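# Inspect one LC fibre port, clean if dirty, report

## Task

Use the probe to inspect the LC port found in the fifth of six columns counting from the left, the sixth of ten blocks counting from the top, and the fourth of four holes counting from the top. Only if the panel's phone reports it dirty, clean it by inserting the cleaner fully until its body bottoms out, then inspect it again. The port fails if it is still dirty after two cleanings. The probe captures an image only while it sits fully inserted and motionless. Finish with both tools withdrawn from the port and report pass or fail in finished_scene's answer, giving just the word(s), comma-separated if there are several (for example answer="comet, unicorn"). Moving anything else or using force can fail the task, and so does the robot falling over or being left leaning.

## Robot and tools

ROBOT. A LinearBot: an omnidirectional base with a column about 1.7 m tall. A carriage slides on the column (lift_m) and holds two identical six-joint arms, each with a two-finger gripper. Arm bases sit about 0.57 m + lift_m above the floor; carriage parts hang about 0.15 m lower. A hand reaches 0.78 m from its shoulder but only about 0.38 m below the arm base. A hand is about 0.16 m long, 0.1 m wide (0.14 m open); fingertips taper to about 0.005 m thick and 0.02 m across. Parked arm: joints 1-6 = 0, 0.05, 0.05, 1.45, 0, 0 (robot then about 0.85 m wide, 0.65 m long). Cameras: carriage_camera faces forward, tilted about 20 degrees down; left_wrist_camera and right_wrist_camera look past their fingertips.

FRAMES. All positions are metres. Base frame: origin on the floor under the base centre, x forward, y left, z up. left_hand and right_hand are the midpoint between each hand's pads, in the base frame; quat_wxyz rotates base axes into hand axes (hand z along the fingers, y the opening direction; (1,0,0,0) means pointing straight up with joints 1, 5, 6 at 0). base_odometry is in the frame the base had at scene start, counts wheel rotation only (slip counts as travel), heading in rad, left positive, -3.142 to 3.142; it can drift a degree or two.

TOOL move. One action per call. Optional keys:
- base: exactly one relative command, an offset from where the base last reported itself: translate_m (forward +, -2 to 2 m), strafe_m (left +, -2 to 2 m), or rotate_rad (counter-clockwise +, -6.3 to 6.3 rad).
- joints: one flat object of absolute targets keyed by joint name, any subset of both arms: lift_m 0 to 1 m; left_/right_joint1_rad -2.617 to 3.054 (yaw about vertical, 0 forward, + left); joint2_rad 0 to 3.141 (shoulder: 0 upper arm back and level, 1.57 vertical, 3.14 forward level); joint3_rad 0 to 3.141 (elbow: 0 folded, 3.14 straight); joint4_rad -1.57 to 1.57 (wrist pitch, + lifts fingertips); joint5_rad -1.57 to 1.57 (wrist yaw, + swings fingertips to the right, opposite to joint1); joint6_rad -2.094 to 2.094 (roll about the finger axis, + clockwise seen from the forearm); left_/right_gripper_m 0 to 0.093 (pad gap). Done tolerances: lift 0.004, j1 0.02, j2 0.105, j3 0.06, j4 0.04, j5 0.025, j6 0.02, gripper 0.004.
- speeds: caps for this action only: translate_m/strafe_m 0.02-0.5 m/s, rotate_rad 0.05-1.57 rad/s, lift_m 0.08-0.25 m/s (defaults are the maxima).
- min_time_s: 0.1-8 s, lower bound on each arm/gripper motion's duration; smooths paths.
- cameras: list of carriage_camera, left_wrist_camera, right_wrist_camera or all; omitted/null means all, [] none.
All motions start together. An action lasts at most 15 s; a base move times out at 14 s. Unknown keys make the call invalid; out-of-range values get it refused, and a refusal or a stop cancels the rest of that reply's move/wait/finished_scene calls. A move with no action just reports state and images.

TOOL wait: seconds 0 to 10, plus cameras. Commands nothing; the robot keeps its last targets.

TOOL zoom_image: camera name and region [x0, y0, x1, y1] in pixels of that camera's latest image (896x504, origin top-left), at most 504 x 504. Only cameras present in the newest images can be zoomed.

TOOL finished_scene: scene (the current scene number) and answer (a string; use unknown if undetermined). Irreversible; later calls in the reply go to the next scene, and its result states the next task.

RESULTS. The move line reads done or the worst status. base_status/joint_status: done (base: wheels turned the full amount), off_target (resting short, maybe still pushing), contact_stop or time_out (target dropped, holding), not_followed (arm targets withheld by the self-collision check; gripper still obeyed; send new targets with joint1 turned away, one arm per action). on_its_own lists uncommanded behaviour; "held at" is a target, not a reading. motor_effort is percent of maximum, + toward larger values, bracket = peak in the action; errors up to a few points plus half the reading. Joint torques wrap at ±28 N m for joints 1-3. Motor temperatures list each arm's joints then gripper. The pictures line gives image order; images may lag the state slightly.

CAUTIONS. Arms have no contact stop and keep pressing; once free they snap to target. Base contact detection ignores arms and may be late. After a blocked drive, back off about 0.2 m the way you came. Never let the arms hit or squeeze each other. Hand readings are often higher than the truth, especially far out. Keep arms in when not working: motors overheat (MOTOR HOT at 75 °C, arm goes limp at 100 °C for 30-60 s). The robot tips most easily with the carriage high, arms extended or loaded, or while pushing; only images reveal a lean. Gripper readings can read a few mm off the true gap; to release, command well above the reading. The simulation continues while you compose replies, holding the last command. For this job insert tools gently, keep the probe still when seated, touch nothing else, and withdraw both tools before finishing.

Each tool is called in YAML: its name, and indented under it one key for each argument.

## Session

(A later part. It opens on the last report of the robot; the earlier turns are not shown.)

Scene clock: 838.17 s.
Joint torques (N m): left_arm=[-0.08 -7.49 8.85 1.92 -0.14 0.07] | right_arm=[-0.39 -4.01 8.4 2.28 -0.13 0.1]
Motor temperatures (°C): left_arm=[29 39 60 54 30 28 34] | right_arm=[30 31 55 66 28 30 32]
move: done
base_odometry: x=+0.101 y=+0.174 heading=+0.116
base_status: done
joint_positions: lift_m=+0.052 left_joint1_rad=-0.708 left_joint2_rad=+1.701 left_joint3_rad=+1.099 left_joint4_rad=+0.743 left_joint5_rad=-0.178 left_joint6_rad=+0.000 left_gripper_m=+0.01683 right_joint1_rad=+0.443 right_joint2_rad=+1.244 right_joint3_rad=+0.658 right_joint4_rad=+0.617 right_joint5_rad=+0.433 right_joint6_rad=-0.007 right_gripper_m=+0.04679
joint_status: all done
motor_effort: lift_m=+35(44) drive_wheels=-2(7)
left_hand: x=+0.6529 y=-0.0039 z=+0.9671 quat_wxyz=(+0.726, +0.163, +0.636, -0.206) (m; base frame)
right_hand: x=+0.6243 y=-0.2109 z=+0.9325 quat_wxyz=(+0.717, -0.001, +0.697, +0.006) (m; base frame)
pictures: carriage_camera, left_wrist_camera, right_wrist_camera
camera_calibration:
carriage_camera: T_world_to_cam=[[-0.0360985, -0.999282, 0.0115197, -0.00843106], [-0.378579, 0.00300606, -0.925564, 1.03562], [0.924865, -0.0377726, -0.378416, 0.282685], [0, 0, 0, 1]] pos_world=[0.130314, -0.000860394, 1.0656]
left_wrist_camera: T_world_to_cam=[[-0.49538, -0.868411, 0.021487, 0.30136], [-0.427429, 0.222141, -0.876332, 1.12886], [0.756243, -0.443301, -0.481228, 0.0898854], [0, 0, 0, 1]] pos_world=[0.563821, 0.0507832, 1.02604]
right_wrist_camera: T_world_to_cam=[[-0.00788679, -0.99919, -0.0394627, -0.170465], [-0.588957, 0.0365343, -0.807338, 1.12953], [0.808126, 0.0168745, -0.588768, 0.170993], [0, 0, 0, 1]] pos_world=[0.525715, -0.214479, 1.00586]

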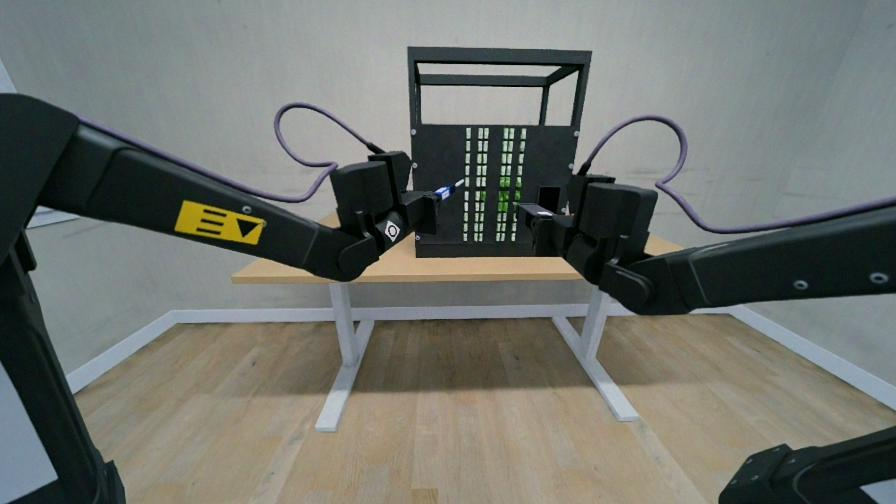

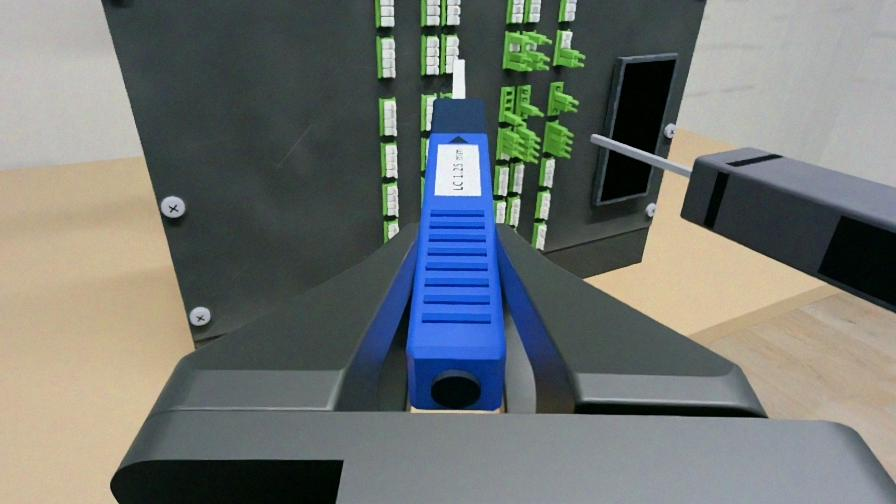

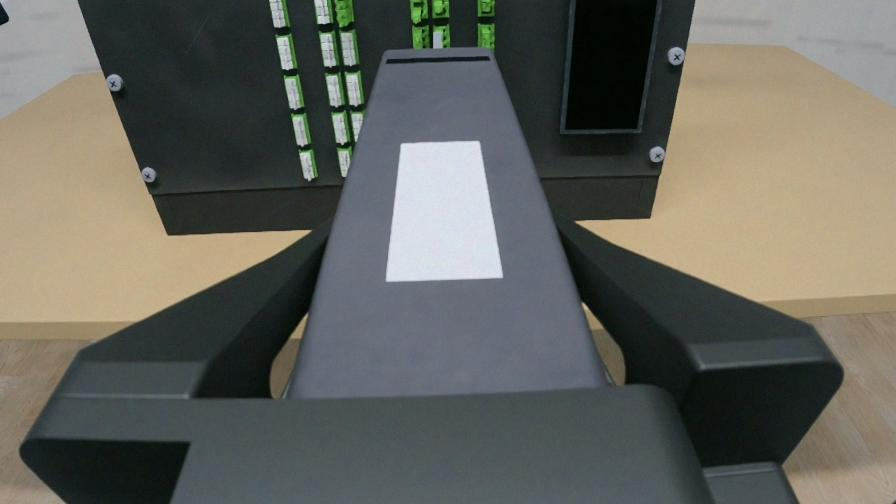

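move:
  joints: {"lift_m": 0.0502, "right_joint1_rad": 0.424, "right_joint5_rad": 0.408, "right_joint4_rad": 0.67}
  min_time_s: 2
  speeds: {"lift_m": 0.08, "translate_m": 0.03}
  base: {"translate_m": 0.035}
  cameras: ["right_wrist_camera", "left_wrist_camera"]

zoom_image:
  camera: "left_wrist_camera"
  region: [530, 70, 650, 190]

zoom_image:
  camera: "right_wrist_camera"
  region: [400, 0, 480, 50]

Scene clock: 894.83 s.
Joint torques (N m): left_arm=[-0.08 -7.5 8.87 1.93 -0.15 0.07] | right_arm=[-0.55 -4 8.42 2.23 -0.13 0.1]
Motor temperatures (°C): left_arm=[29 38 61 51 30 28 34] | right_arm=[30 31 56 61 28 30 32]
move: off_target
base_odometry: x=+0.136 y=+0.178 heading=+0.117
base_status: done
joint_positions: lift_m=+0.050 left_joint1_rad=-0.708 left_joint2_rad=+1.701 left_joint3_rad=+1.099 left_joint4_rad=+0.743 left_joint5_rad=-0.179 left_joint6_rad=+0.000 left_gripper_m=+0.01683 right_joint1_rad=+0.432 right_joint2_rad=+1.244 right_joint3_rad=+0.658 right_joint4_rad=+0.611 right_joint5_rad=+0.420 right_joint6_rad=-0.007 right_gripper_m=+0.04679
joint_status: right_joint4_rad off_target (ended at +0.611, target +0.670); the others done
motor_effort: lift_m=+30(30) drive_wheels=+6(11)
left_hand: x=+0.6530 y=-0.0038 z=+0.9657 quat_wxyz=(+0.726, +0.163, +0.636, -0.206) (m; base frame)
right_hand: x=+0.6254 y=-0.2129 z=+0.9297 quat_wxyz=(+0.715, -0.003, +0.699, +0.006) (m; base frame)
pictures: left_wrist_camera, right_wrist_camera
camera_calibration:
left_wrist_camera: T_world_to_cam=[[-0.495026, -0.868612, 0.0214945, 0.301193], [-0.427795, 0.222121, -0.876159, 1.12766], [0.756268, -0.442916, -0.481543, 0.0895017], [0, 0, 0, 1]] pos_world=[0.56382, 0.0507846, 1.02464]
right_wrist_camera: T_world_to_cam=[[-0.00548639, -0.999323, -0.036387, -0.176918], [-0.593638, 0.0325368, -0.804074, 1.12704], [0.804713, 0.0171892, -0.593415, 0.175047], [0, 0, 0, 1]] pos_world=[0.527218, -0.216477, 1.00366]

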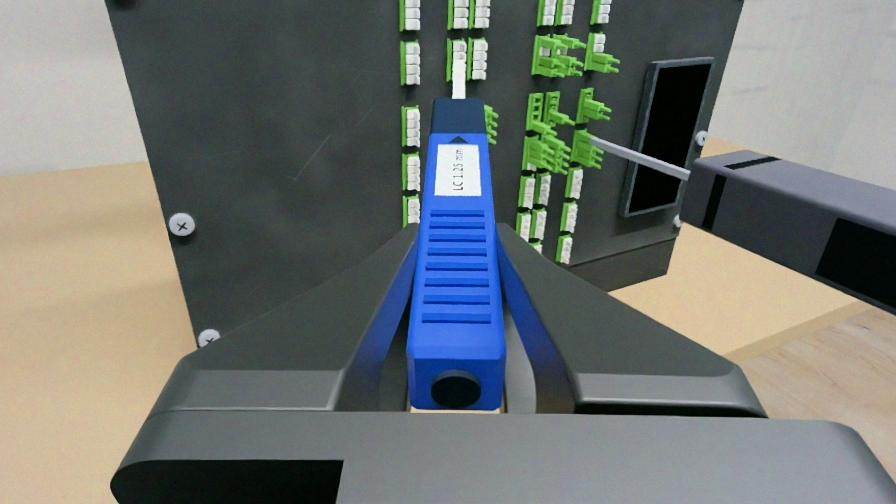

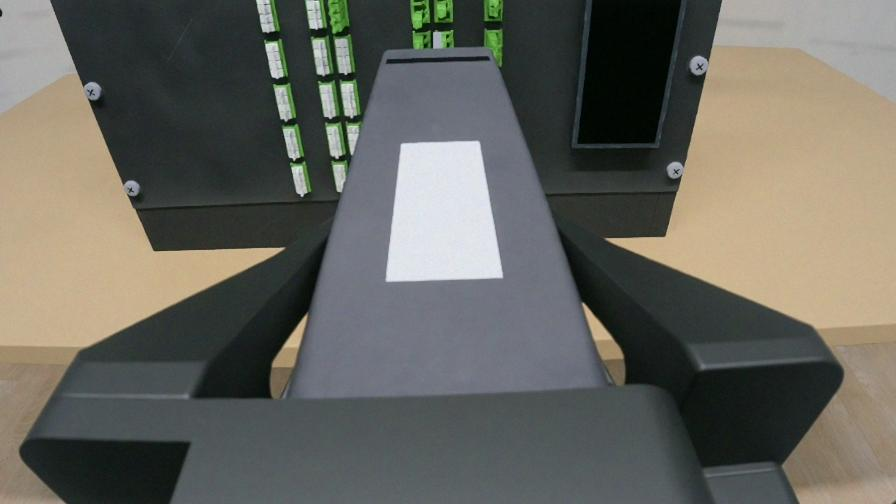

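Scaled by 4.200 from the camera's 896x504 image, which has a finer 1280x720 frame.

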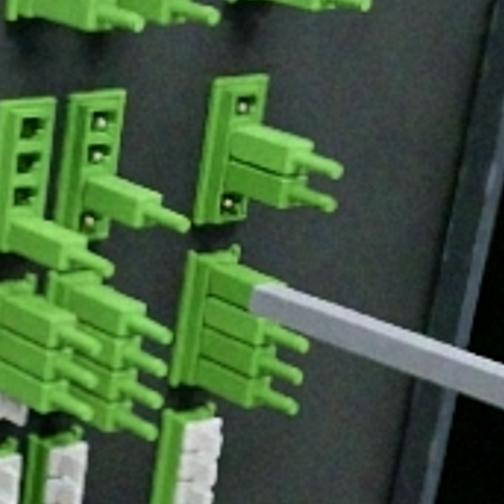

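Scaled by 6.300 from the camera's 896x504 image, which has a finer 1280x720 frame.

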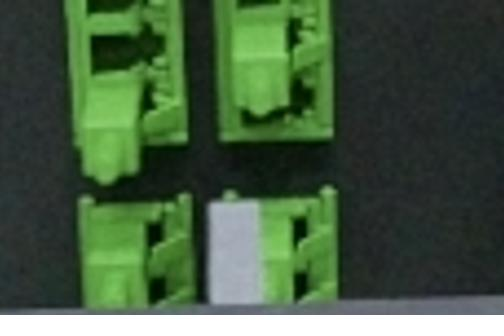

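move:
  joints: {"lift_m": 0.0515, "right_joint1_rad": 0.4055, "right_joint5_rad": 0.390}
  min_time_s: 1.5
  speeds: {"lift_m": 0.08}
  cameras: ["right_wrist_camera", "left_wrist_camera"]

zoom_image:
  camera: "left_wrist_camera"
  region: [530, 70, 650, 190]

zoom_image:
  camera: "right_wrist_camera"
  region: [400, 0, 480, 50]

Scene clock: 949.63 s.
Joint torques (N m): left_arm=[-0.06 -7.5 8.87 1.93 -0.14 0.07] | right_arm=[-0.44 -4.04 8.42 2.27 -0.12 0.1]
Motor temperatures (°C): left_arm=[29 39 62 50 30 28 34] | right_arm=[30 31 56 65 28 30 32]
move: done
base_odometry: x=+0.136 y=+0.178 heading=+0.117
base_status: not commanded
joint_positions: lift_m=+0.051 left_joint1_rad=-0.708 left_joint2_rad=+1.701 left_joint3_rad=+1.099 left_joint4_rad=+0.743 left_joint5_rad=-0.179 left_joint6_rad=+0.000 left_gripper_m=+0.01683 right_joint1_rad=+0.412 right_joint2_rad=+1.244 right_joint3_rad=+0.658 right_joint4_rad=+0.609 right_joint5_rad=+0.402 right_joint6_rad=-0.007 right_gripper_m=+0.04679
joint_status: all done
motor_effort: lift_m=+37(39) drive_wheels=+6(6)
left_hand: x=+0.6530 y=-0.0038 z=+0.9664 quat_wxyz=(+0.726, +0.163, +0.636, -0.206) (m; base frame)
right_hand: x=+0.6275 y=-0.2178 z=+0.9300 quat_wxyz=(+0.715, -0.003, +0.699, +0.004) (m; base frame)
pictures: left_wrist_camera, right_wrist_camera
camera_calibration:
left_wrist_camera: T_world_to_cam=[[-0.495026, -0.868612, 0.0214945, 0.301178], [-0.427795, 0.222121, -0.876159, 1.12828], [0.756268, -0.442916, -0.481543, 0.0898388], [0, 0, 0, 1]] pos_world=[0.56382, 0.0507846, 1.02534]
right_wrist_camera: T_world_to_cam=[[-0.00786599, -0.999351, -0.0351452, -0.181481], [-0.594834, 0.0329281, -0.803174, 1.12871], [0.80381, 0.0145878, -0.594707, 0.174857], [0, 0, 0, 1]] pos_world=[0.529413, -0.22108, 1.00416]

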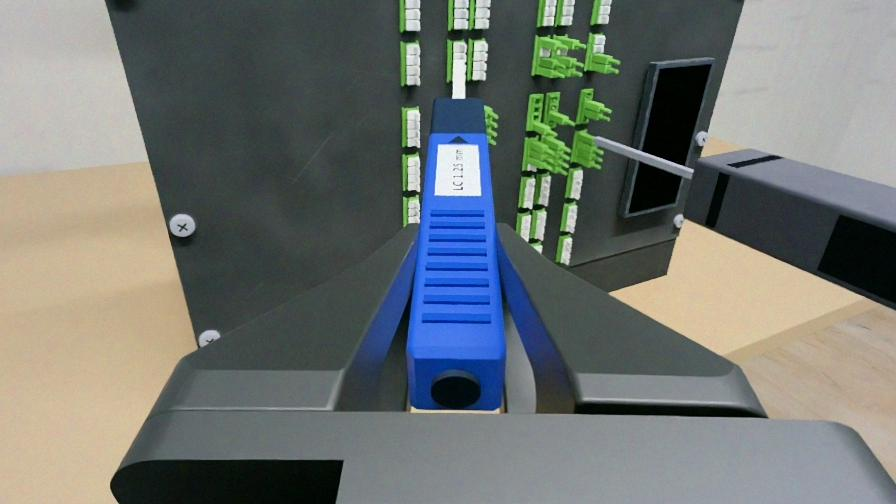

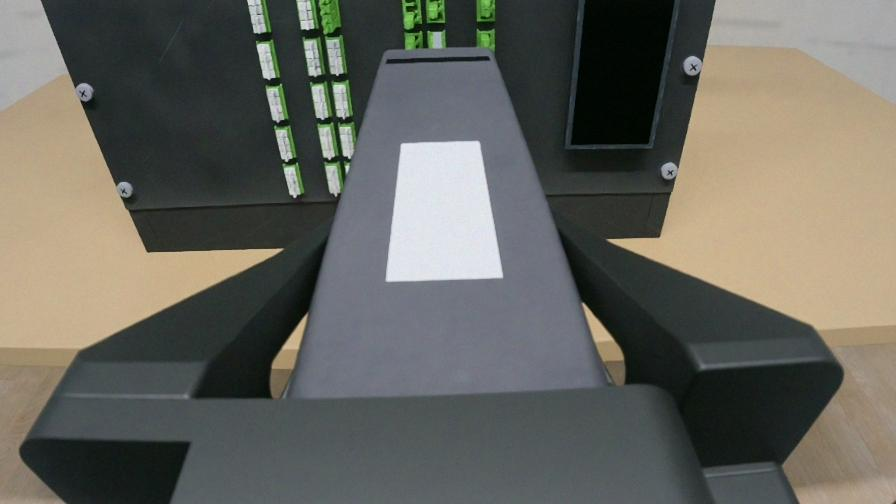

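Scaled by 4.200 from the camera's 896x504 image, which has a finer 1280x720 frame.

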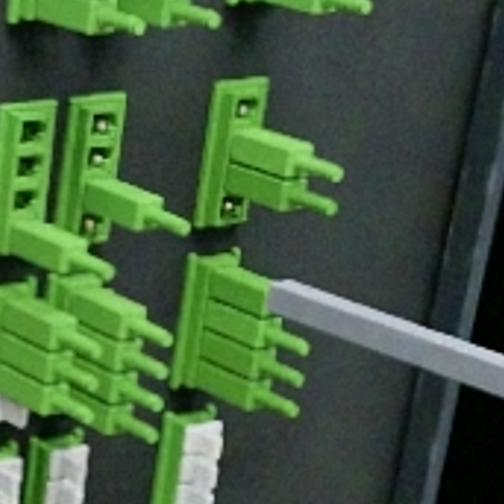

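Scaled by 6.300 from the camera's 896x504 image, which has a finer 1280x720 frame.

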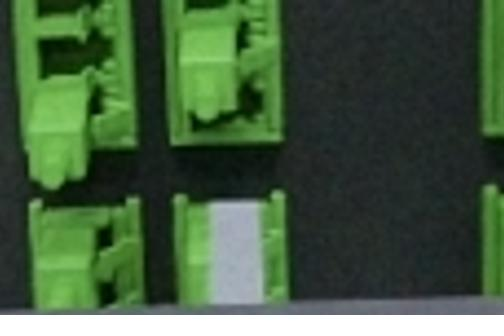

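move:
  joints: {"lift_m": 0.053, "right_joint1_rad": 0.4105, "right_joint5_rad": 0.394}
  min_time_s: 1.5
  speeds: {"lift_m": 0.08, "translate_m": 0.02}
  cameras: ["right_wrist_camera", "left_wrist_camera"]

zoom_image:
  camera: "left_wrist_camera"
  region: [540, 90, 620, 170]

zoom_image:
  camera: "left_wrist_camera"
  region: [590, 120, 700, 200]

zoom_image:
  camera: "right_wrist_camera"
  region: [400, 0, 480, 50]

"speeds": translate_m has a speed but no command beside it: command translate_m too, or leave its speed out
Scene clock: 979.43 s.
Joint torques (N m): left_arm=[-0.06 -7.51 8.87 1.93 -0.14 0.08] | right_arm=[-0.44 -4.03 8.43 2.26 -0.13 0.1]
Motor temperatures (°C): left_arm=[29 39 62 50 30 28 34] | right_arm=[30 31 57 66 28 30 32]
base_odometry: x=+0.136 y=+0.178 heading=+0.117
base_status: not commanded
joint_positions: lift_m=+0.051 left_joint1_rad=-0.708 left_joint2_rad=+1.701 left_joint3_rad=+1.099 left_joint4_rad=+0.743 left_joint5_rad=-0.179 left_joint6_rad=+0.000 left_gripper_m=+0.01683 right_joint1_rad=+0.412 right_joint2_rad=+1.244 right_joint3_rad=+0.658 right_joint4_rad=+0.609 right_joint5_rad=+0.401 right_joint6_rad=-0.007 right_gripper_m=+0.04679
joint_status: all done
motor_effort: lift_m=+37(39) drive_wheels=+6(6)
left_hand: x=+0.6530 y=-0.0038 z=+0.9664 quat_wxyz=(+0.726, +0.163, +0.636, -0.206) (m; base frame)
right_hand: x=+0.6275 y=-0.2177 z=+0.9300 quat_wxyz=(+0.715, -0.003, +0.699, +0.005) (m; base frame)
pictures: none

Scaled by 6.300 from the camera's 896x504 image, which has a finer 1280x720 frame.

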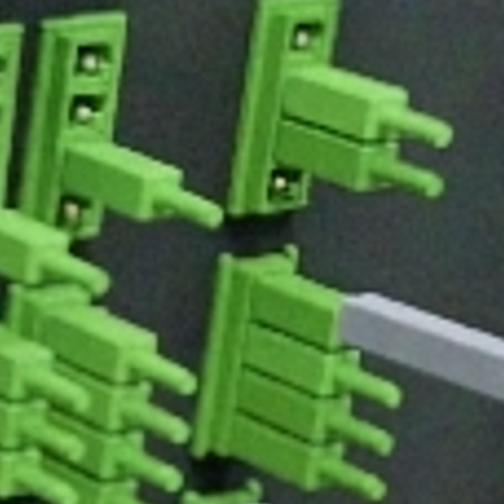

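Scaled by 4.582 from the camera's 896x504 image, which has a finer 1280x720 frame.

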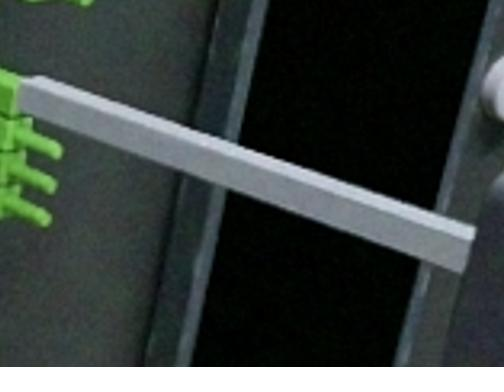

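Scaled by 6.300 from the camera's 896x504 image, which has a finer 1280x720 frame.

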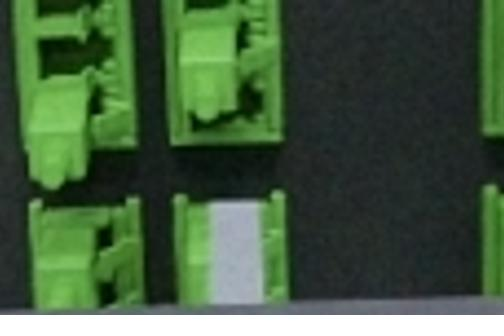

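move:
  joints: {"lift_m": 0.0525, "right_joint1_rad": 0.4105, "right_joint5_rad": 0.395}
  base: {"translate_m": 0.015}
  min_time_s: 1.5
  speeds: {"lift_m": 0.08, "translate_m": 0.02}
  cameras: ["right_wrist_camera", "left_wrist_camera"]

zoom_image:
  camera: "left_wrist_camera"
  region: [550, 90, 630, 170]

zoom_image:
  camera: "right_wrist_camera"
  region: [400, 0, 480, 50]

Scene clock: 1012.13 s.
Joint torques (N m): left_arm=[-0.06 -7.57 8.85 1.92 -0.15 0.07] | right_arm=[-0.03 -4.03 8.42 2.3 -0.05 0.1]
Motor temperatures (°C): left_arm=[29 39 63 50 30 28 34] | right_arm=[30 31 57 67 28 30 32]
move: done
base_odometry: x=+0.151 y=+0.180 heading=+0.118
base_status: done
joint_positions: lift_m=+0.052 left_joint1_rad=-0.708 left_joint2_rad=+1.702 left_joint3_rad=+1.099 left_joint4_rad=+0.743 left_joint5_rad=-0.179 left_joint6_rad=+0.000 left_gripper_m=+0.01683 right_joint1_rad=+0.412 right_joint2_rad=+1.244 right_joint3_rad=+0.658 right_joint4_rad=+0.605 right_joint5_rad=+0.400 right_joint6_rad=-0.007 right_gripper_m=+0.04679
joint_status: all done
motor_effort: lift_m=+37(41) drive_wheels=+6(11)
left_hand: x=+0.6531 y=-0.0039 z=+0.9670 quat_wxyz=(+0.725, +0.163, +0.636, -0.206) (m; base frame)
right_hand: x=+0.6275 y=-0.2175 z=+0.9301 quat_wxyz=(+0.713, -0.004, +0.701, +0.005) (m; base frame)
pictures: left_wrist_camera, right_wrist_camera
camera_calibration:
left_wrist_camera: T_world_to_cam=[[-0.495034, -0.86861, 0.0213956, 0.301282], [-0.428344, 0.222548, -0.875782, 1.1289], [0.755951, -0.442706, -0.482233, 0.0908574], [0, 0, 0, 1]] pos_world=[0.564018, 0.0506861, 1.02604]
right_wrist_camera: T_world_to_cam=[[-0.00606717, -0.999418, -0.0335575, -0.183726], [-0.597695, 0.0305284, -0.801142, 1.12814], [0.8017, 0.0151965, -0.597533, 0.178938], [0, 0, 0, 1]] pos_world=[0.529716, -0.220779, 1.00456]

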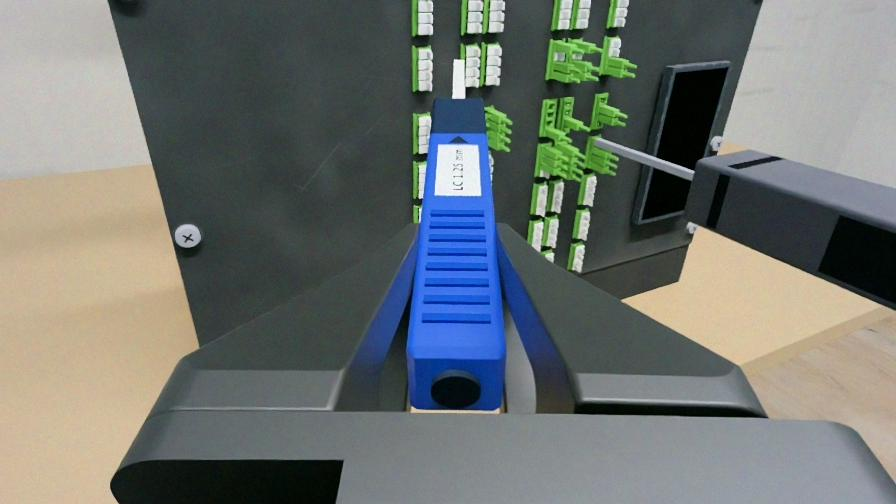

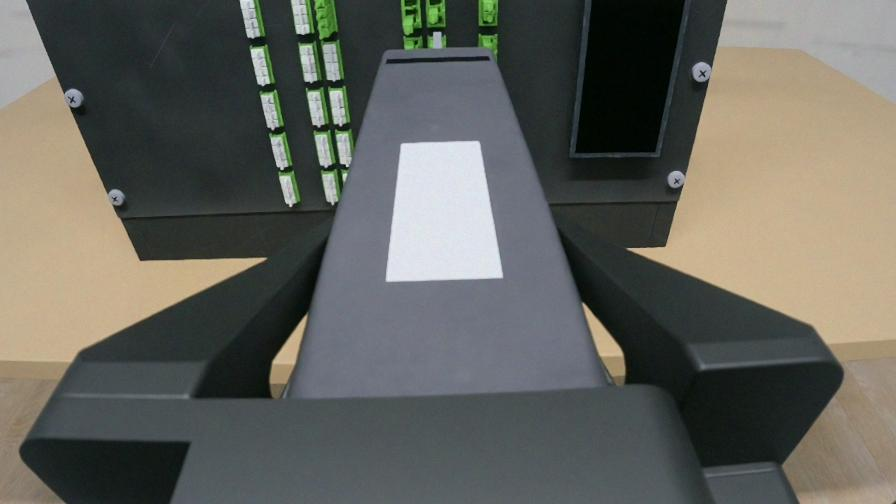

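Scaled by 6.300 from the camera's 896x504 image, which has a finer 1280x720 frame.

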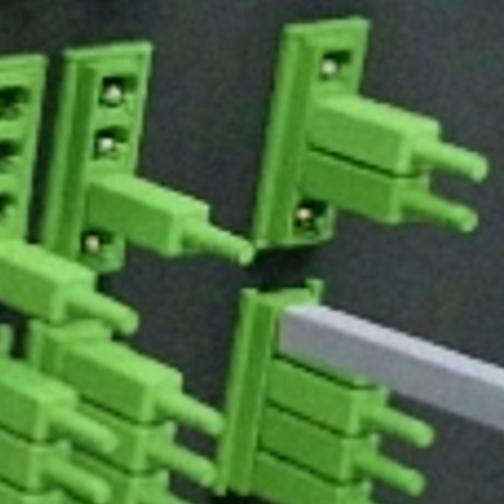

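Scaled by 6.300 from the camera's 896x504 image, which has a finer 1280x720 frame.

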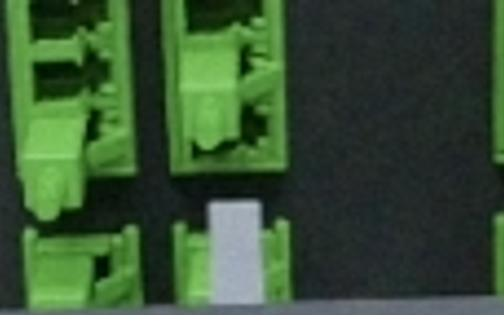

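move:
  joints: {"lift_m": 0.0541, "right_joint5_rad": 0.3925}
  min_time_s: 1.0
  speeds: {"lift_m": 0.08}
  cameras: ["right_wrist_camera", "left_wrist_camera"]

zoom_image:
  camera: "left_wrist_camera"
  region: [550, 90, 630, 170]

zoom_image:
  camera: "right_wrist_camera"
  region: [400, 0, 480, 50]

Scene clock: 1044.47 s.
Joint torques (N m): left_arm=[-0.09 -7.56 8.87 1.93 -0.14 0.08] | right_arm=[-0.05 -4.03 8.42 2.3 -0.08 0.09]
Motor temperatures (°C): left_arm=[29 39 63 50 30 28 34] | right_arm=[30 31 57 67 28 30 32]
move: done
base_odometry: x=+0.151 y=+0.180 heading=+0.118
base_status: not commanded
joint_positions: lift_m=+0.054 left_joint1_rad=-0.708 left_joint2_rad=+1.702 left_joint3_rad=+1.099 left_joint4_rad=+0.743 left_joint5_rad=-0.179 left_joint6_rad=+0.000 left_gripper_m=+0.01683 right_joint1_rad=+0.412 right_joint2_rad=+1.244 right_joint3_rad=+0.658 right_joint4_rad=+0.605 right_joint5_rad=+0.400 right_joint6_rad=-0.007 right_gripper_m=+0.04679
joint_status: all done
motor_effort: lift_m=+37(42) drive_wheels=+6(6)
left_hand: x=+0.6531 y=-0.0039 z=+0.9686 quat_wxyz=(+0.725, +0.163, +0.636, -0.206) (m; base frame)
right_hand: x=+0.6275 y=-0.2175 z=+0.9317 quat_wxyz=(+0.713, -0.004, +0.701, +0.005) (m; base frame)
pictures: left_wrist_camera, right_wrist_camera
camera_calibration:
left_wrist_camera: T_world_to_cam=[[-0.495034, -0.86861, 0.0213956, 0.30125], [-0.428344, 0.222548, -0.875782, 1.13021], [0.755951, -0.442706, -0.482233, 0.0915807], [0, 0, 0, 1]] pos_world=[0.564018, 0.0506861, 1.02754]
right_wrist_camera: T_world_to_cam=[[-0.00606717, -0.999418, -0.0335575, -0.183672], [-0.597695, 0.0305284, -0.801142, 1.12942], [0.8017, 0.0151965, -0.597533, 0.179894], [0, 0, 0, 1]] pos_world=[0.529716, -0.220779, 1.00616]

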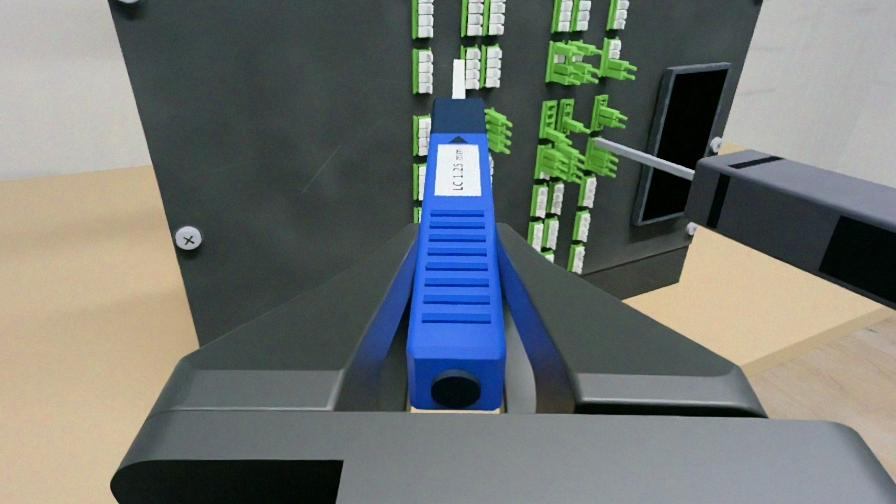

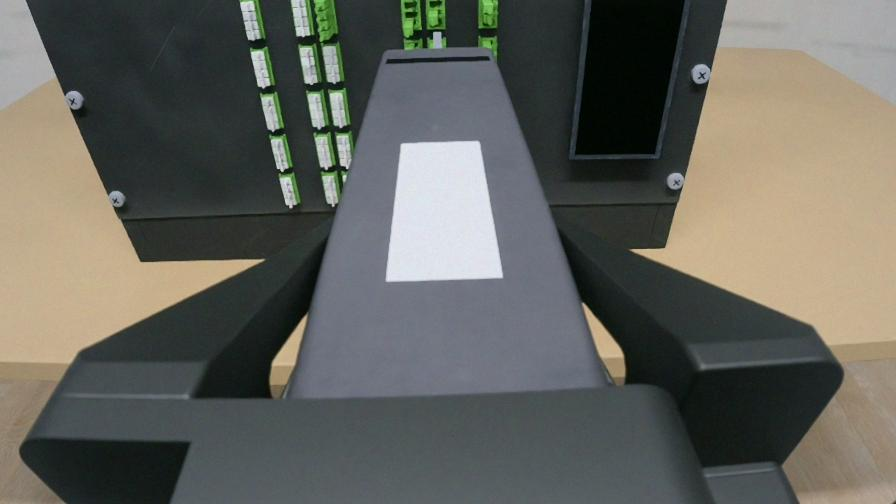

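Scaled by 6.300 from the camera's 896x504 image, which has a finer 1280x720 frame.

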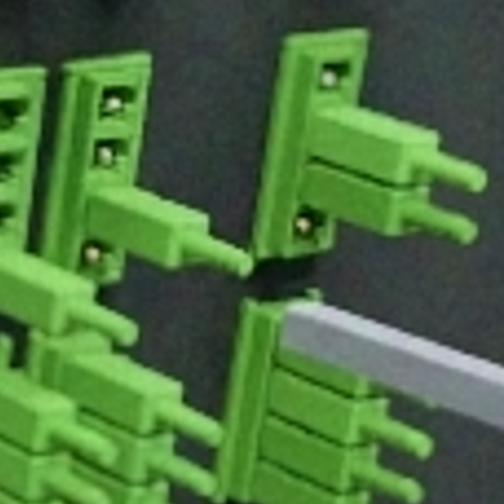

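Scaled by 6.300 from the camera's 896x504 image, which has a finer 1280x720 frame.

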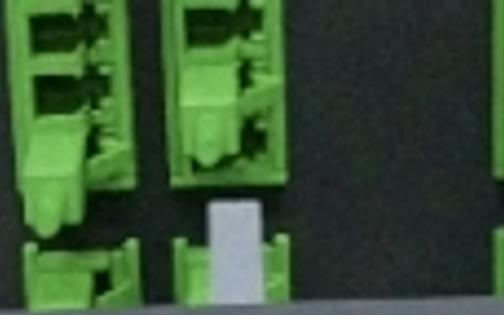

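zoom_image:
  camera: "left_wrist_camera"
  region: [556, 92, 596, 132]

zoom_image:
  camera: "right_wrist_camera"
  region: [398, 0, 448, 35]

Scaled by 12.600 from the camera's 896x504 image, which has a finer 1280x720 frame.

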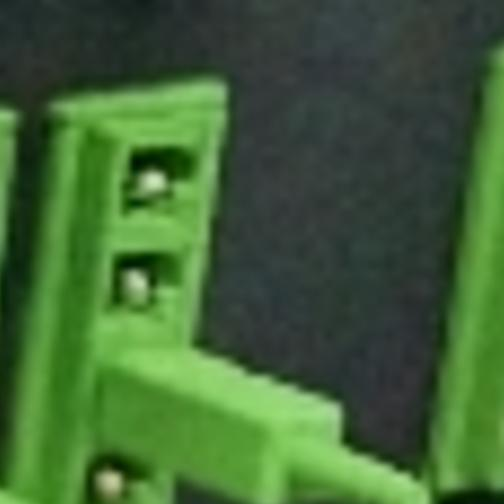

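Scaled by 10.080 from the camera's 896x504 image, which has a finer 1280x720 frame.

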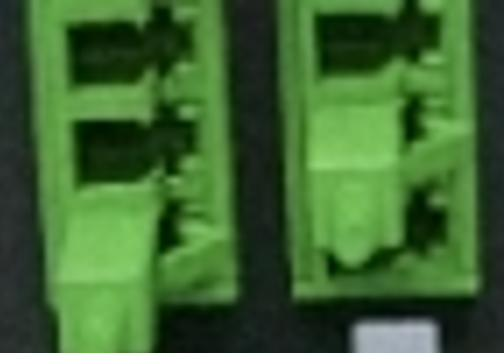

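move:
  base: {"strafe_m": 0.0016}
  speeds: {"strafe_m": 0.02}
  cameras: ["right_wrist_camera", "left_wrist_camera"]

zoom_image:
  camera: "left_wrist_camera"
  region: [556, 92, 636, 172]

zoom_image:
  camera: "right_wrist_camera"
  region: [398, 0, 478, 50]

Scene clock: 1097.60 s.
Joint torques (N m): left_arm=[0.08 -7.5 8.91 1.95 -0.14 0.07] | right_arm=[-0.09 -4.04 8.4 2.33 -0.05 0.09]
Motor temperatures (°C): left_arm=[29 39 64 50 30 28 34] | right_arm=[30 31 58 67 28 30 32]
move: done
base_odometry: x=+0.151 y=+0.182 heading=+0.118
base_status: done
joint_positions: lift_m=+0.054 left_joint1_rad=-0.708 left_joint2_rad=+1.702 left_joint3_rad=+1.099 left_joint4_rad=+0.743 left_joint5_rad=-0.179 left_joint6_rad=+0.000 left_gripper_m=+0.01683 right_joint1_rad=+0.412 right_joint2_rad=+1.244 right_joint3_rad=+0.658 right_joint4_rad=+0.604 right_joint5_rad=+0.398 right_joint6_rad=-0.007 right_gripper_m=+0.04679
joint_status: not commanded
motor_effort: lift_m=+37(37) drive_wheels=+1(5)
left_hand: x=+0.6531 y=-0.0039 z=+0.9686 quat_wxyz=(+0.725, +0.163, +0.636, -0.206) (m; base frame)
right_hand: x=+0.6275 y=-0.2169 z=+0.9314 quat_wxyz=(+0.713, -0.005, +0.701, +0.005) (m; base frame)
pictures: left_wrist_camera, right_wrist_camera
camera_calibration:
left_wrist_camera: T_world_to_cam=[[-0.495034, -0.86861, 0.0213956, 0.30125], [-0.428344, 0.222548, -0.875782, 1.13021], [0.755951, -0.442706, -0.482233, 0.0915807], [0, 0, 0, 1]] pos_world=[0.564018, 0.0506861, 1.02754]
right_wrist_camera: T_world_to_cam=[[-0.00338098, -0.999446, -0.0330959, -0.18527], [-0.598569, 0.0285349, -0.800563, 1.1287], [0.801064, 0.0171035, -0.598334, 0.18133], [0, 0, 0, 1]] pos_world=[0.52972, -0.220476, 1.00596]

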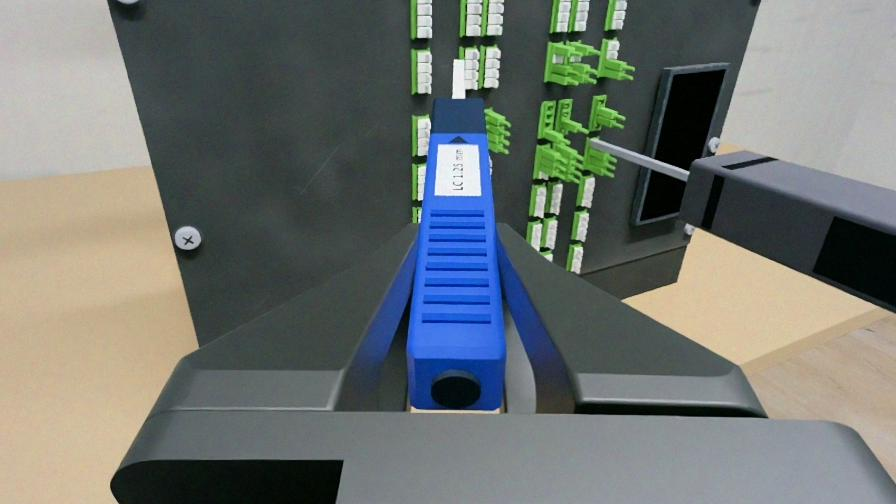

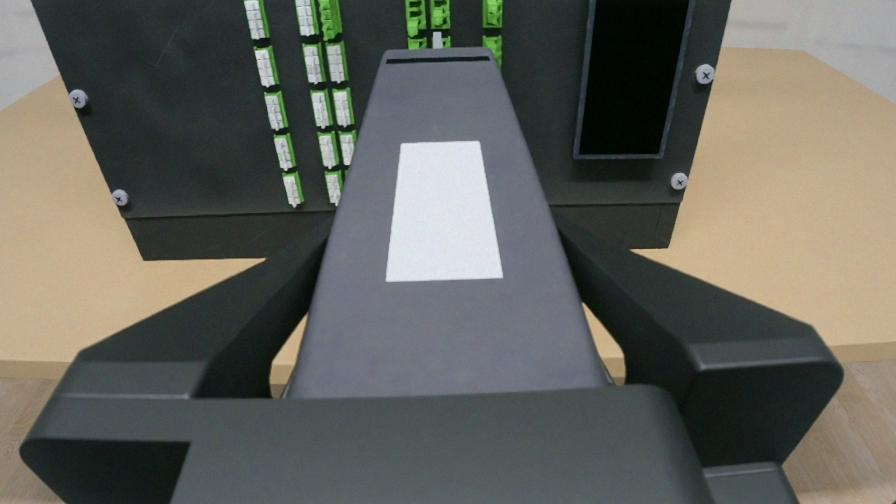

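Scaled by 6.300 from the camera's 896x504 image, which has a finer 1280x720 frame.

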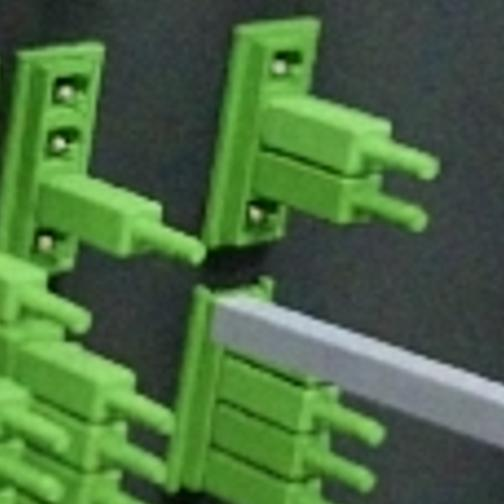

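Scaled by 6.300 from the camera's 896x504 image, which has a finer 1280x720 frame.

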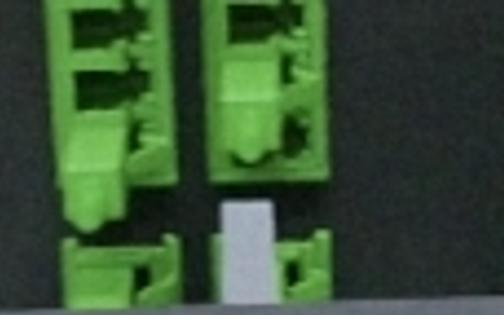

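zoom_image:
  camera: "right_wrist_camera"
  region: [420, 0, 460, 40]

zoom_image:
  camera: "left_wrist_camera"
  region: [556, 92, 596, 132]

Scaled by 12.600 from the camera's 896x504 image, which has a finer 1280x720 frame.

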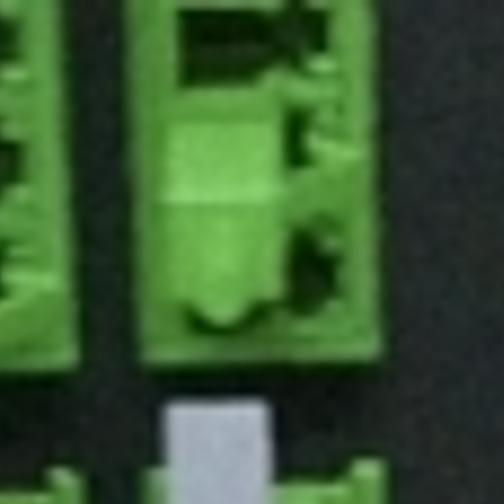

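Scaled by 12.600 from the camera's 896x504 image, which has a finer 1280x720 frame.

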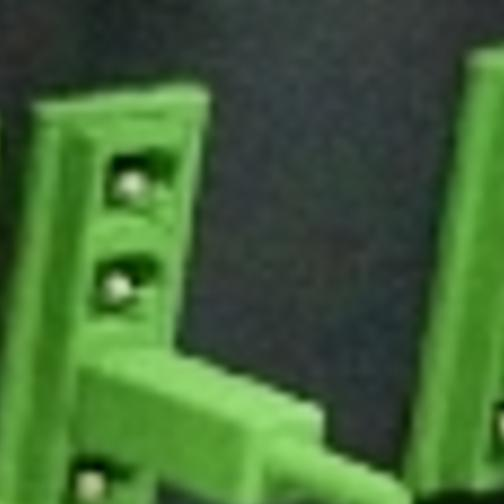

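move:
  base: {"strafe_m": -0.001}
  joints: {"lift_m": 0.0545}
  speeds: {"strafe_m": 0.02, "lift_m": 0.08}
  cameras: ["right_wrist_camera", "left_wrist_camera"]

zoom_image:
  camera: "left_wrist_camera"
  region: [556, 92, 636, 172]

zoom_image:
  camera: "right_wrist_camera"
  region: [420, 0, 460, 40]

Scene clock: 1132.67 s.
Joint torques (N m): left_arm=[-0.06 -7.61 8.87 1.92 -0.14 0.07] | right_arm=[-0.03 -4.03 8.4 2.33 -0.06 0.09]
Motor temperatures (°C): left_arm=[29 39 64 50 30 28 34] | right_arm=[30 31 58 67 28 30 32]
move: done
base_odometry: x=+0.151 y=+0.181 heading=+0.118
base_status: done
joint_positions: lift_m=+0.054 left_joint1_rad=-0.708 left_joint2_rad=+1.702 left_joint3_rad=+1.099 left_joint4_rad=+0.743 left_joint5_rad=-0.179 left_joint6_rad=+0.000 left_gripper_m=+0.01683 right_joint1_rad=+0.412 right_joint2_rad=+1.244 right_joint3_rad=+0.658 right_joint4_rad=+0.604 right_joint5_rad=+0.397 right_joint6_rad=-0.007 right_gripper_m=+0.04679
joint_status: all done
motor_effort: lift_m=+38(39) drive_wheels=-2(4)
left_hand: x=+0.6531 y=-0.0039 z=+0.9689 quat_wxyz=(+0.725, +0.163, +0.636, -0.206) (m; base frame)
right_hand: x=+0.6275 y=-0.2168 z=+0.9318 quat_wxyz=(+0.713, -0.005, +0.701, +0.005) (m; base frame)
pictures: left_wrist_camera, right_wrist_camera
camera_calibration:
left_wrist_camera: T_world_to_cam=[[-0.495034, -0.86861, 0.0213956, 0.301241], [-0.428344, 0.222548, -0.875782, 1.13056], [0.755951, -0.442706, -0.482233, 0.0917736], [0, 0, 0, 1]] pos_world=[0.564018, 0.0506861, 1.02794]
right_wrist_camera: T_world_to_cam=[[-0.00302123, -0.999447, -0.0331166, -0.185426], [-0.598578, 0.028336, -0.800563, 1.12898], [0.801059, 0.0174042, -0.598333, 0.181636], [0, 0, 0, 1]] pos_world=[0.529721, -0.220476, 1.00636]

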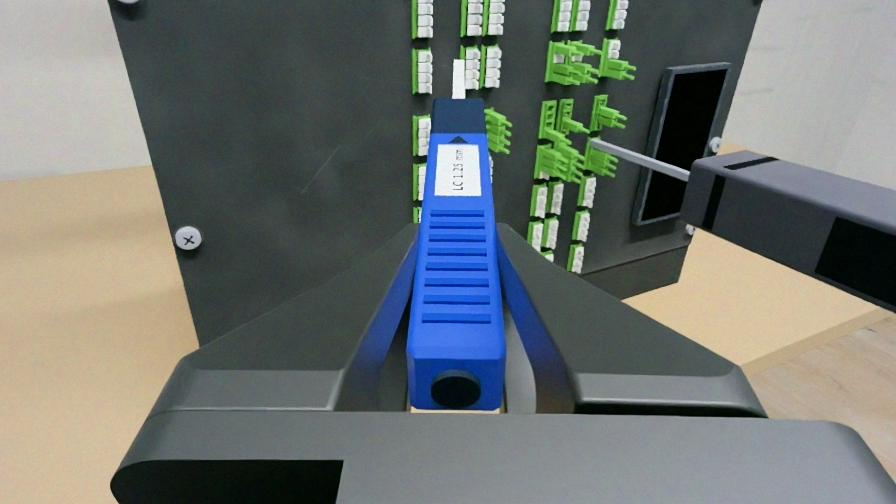

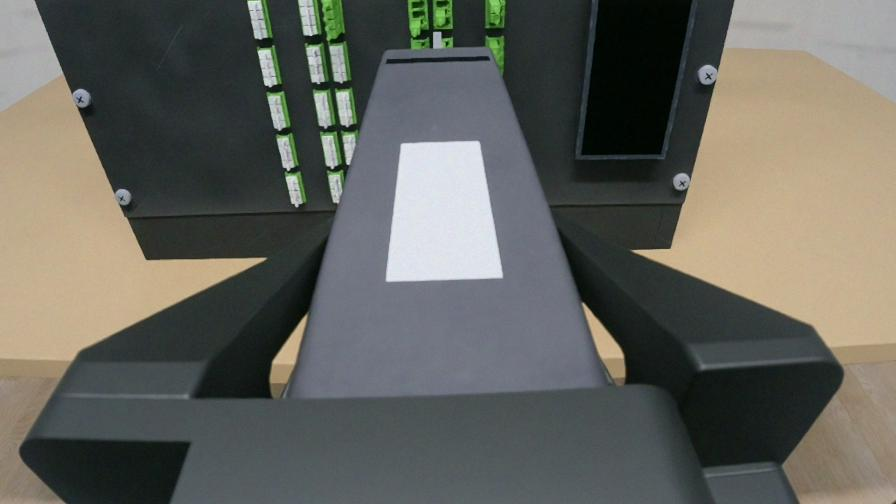

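Scaled by 6.300 from the camera's 896x504 image, which has a finer 1280x720 frame.

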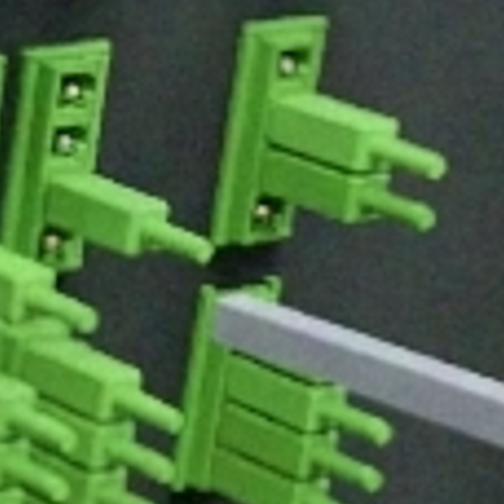

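Scaled by 12.600 from the camera's 896x504 image, which has a finer 1280x720 frame.

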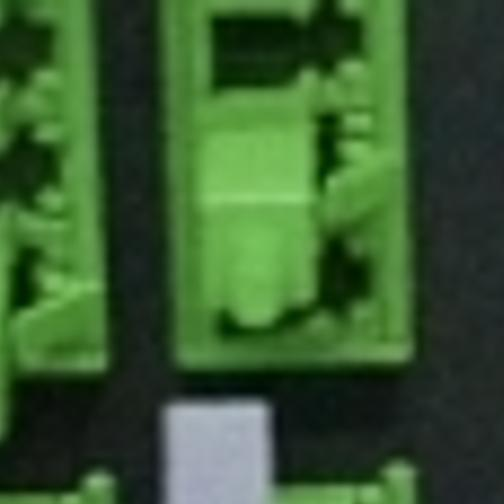

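move:
  joints: {"right_joint1_rad": 0.395, "right_joint5_rad": 0.374}
  min_time_s: 1.0
  cameras: []

Scene clock: 1160.90 s.
Joint torques (N m): left_arm=[-0.09 -7.6 8.87 1.93 -0.14 0.08] | right_arm=[-0.43 -4.04 8.42 2.31 -0.11 0.1]
Motor temperatures (°C): left_arm=[29 39 65 50 30 28 34] | right_arm=[30 31 59 67 28 30 32]
move: done
base_odometry: x=+0.151 y=+0.181 heading=+0.118
base_status: not commanded
joint_positions: lift_m=+0.054 left_joint1_rad=-0.708 left_joint2_rad=+1.702 left_joint3_rad=+1.099 left_joint4_rad=+0.743 left_joint5_rad=-0.179 left_joint6_rad=+0.000 left_gripper_m=+0.01683 right_joint1_rad=+0.401 right_joint2_rad=+1.244 right_joint3_rad=+0.658 right_joint4_rad=+0.604 right_joint5_rad=+0.386 right_joint6_rad=-0.007 right_gripper_m=+0.04679
joint_status: all done
motor_effort: lift_m=+38(38) drive_wheels=-2(2)
left_hand: x=+0.6531 y=-0.0039 z=+0.9689 quat_wxyz=(+0.725, +0.163, +0.636, -0.206) (m; base frame)
right_hand: x=+0.6285 y=-0.2192 z=+0.9318 quat_wxyz=(+0.713, -0.005, +0.701, +0.006) (m; base frame)
pictures: none
No camera images: "cameras" was empty.


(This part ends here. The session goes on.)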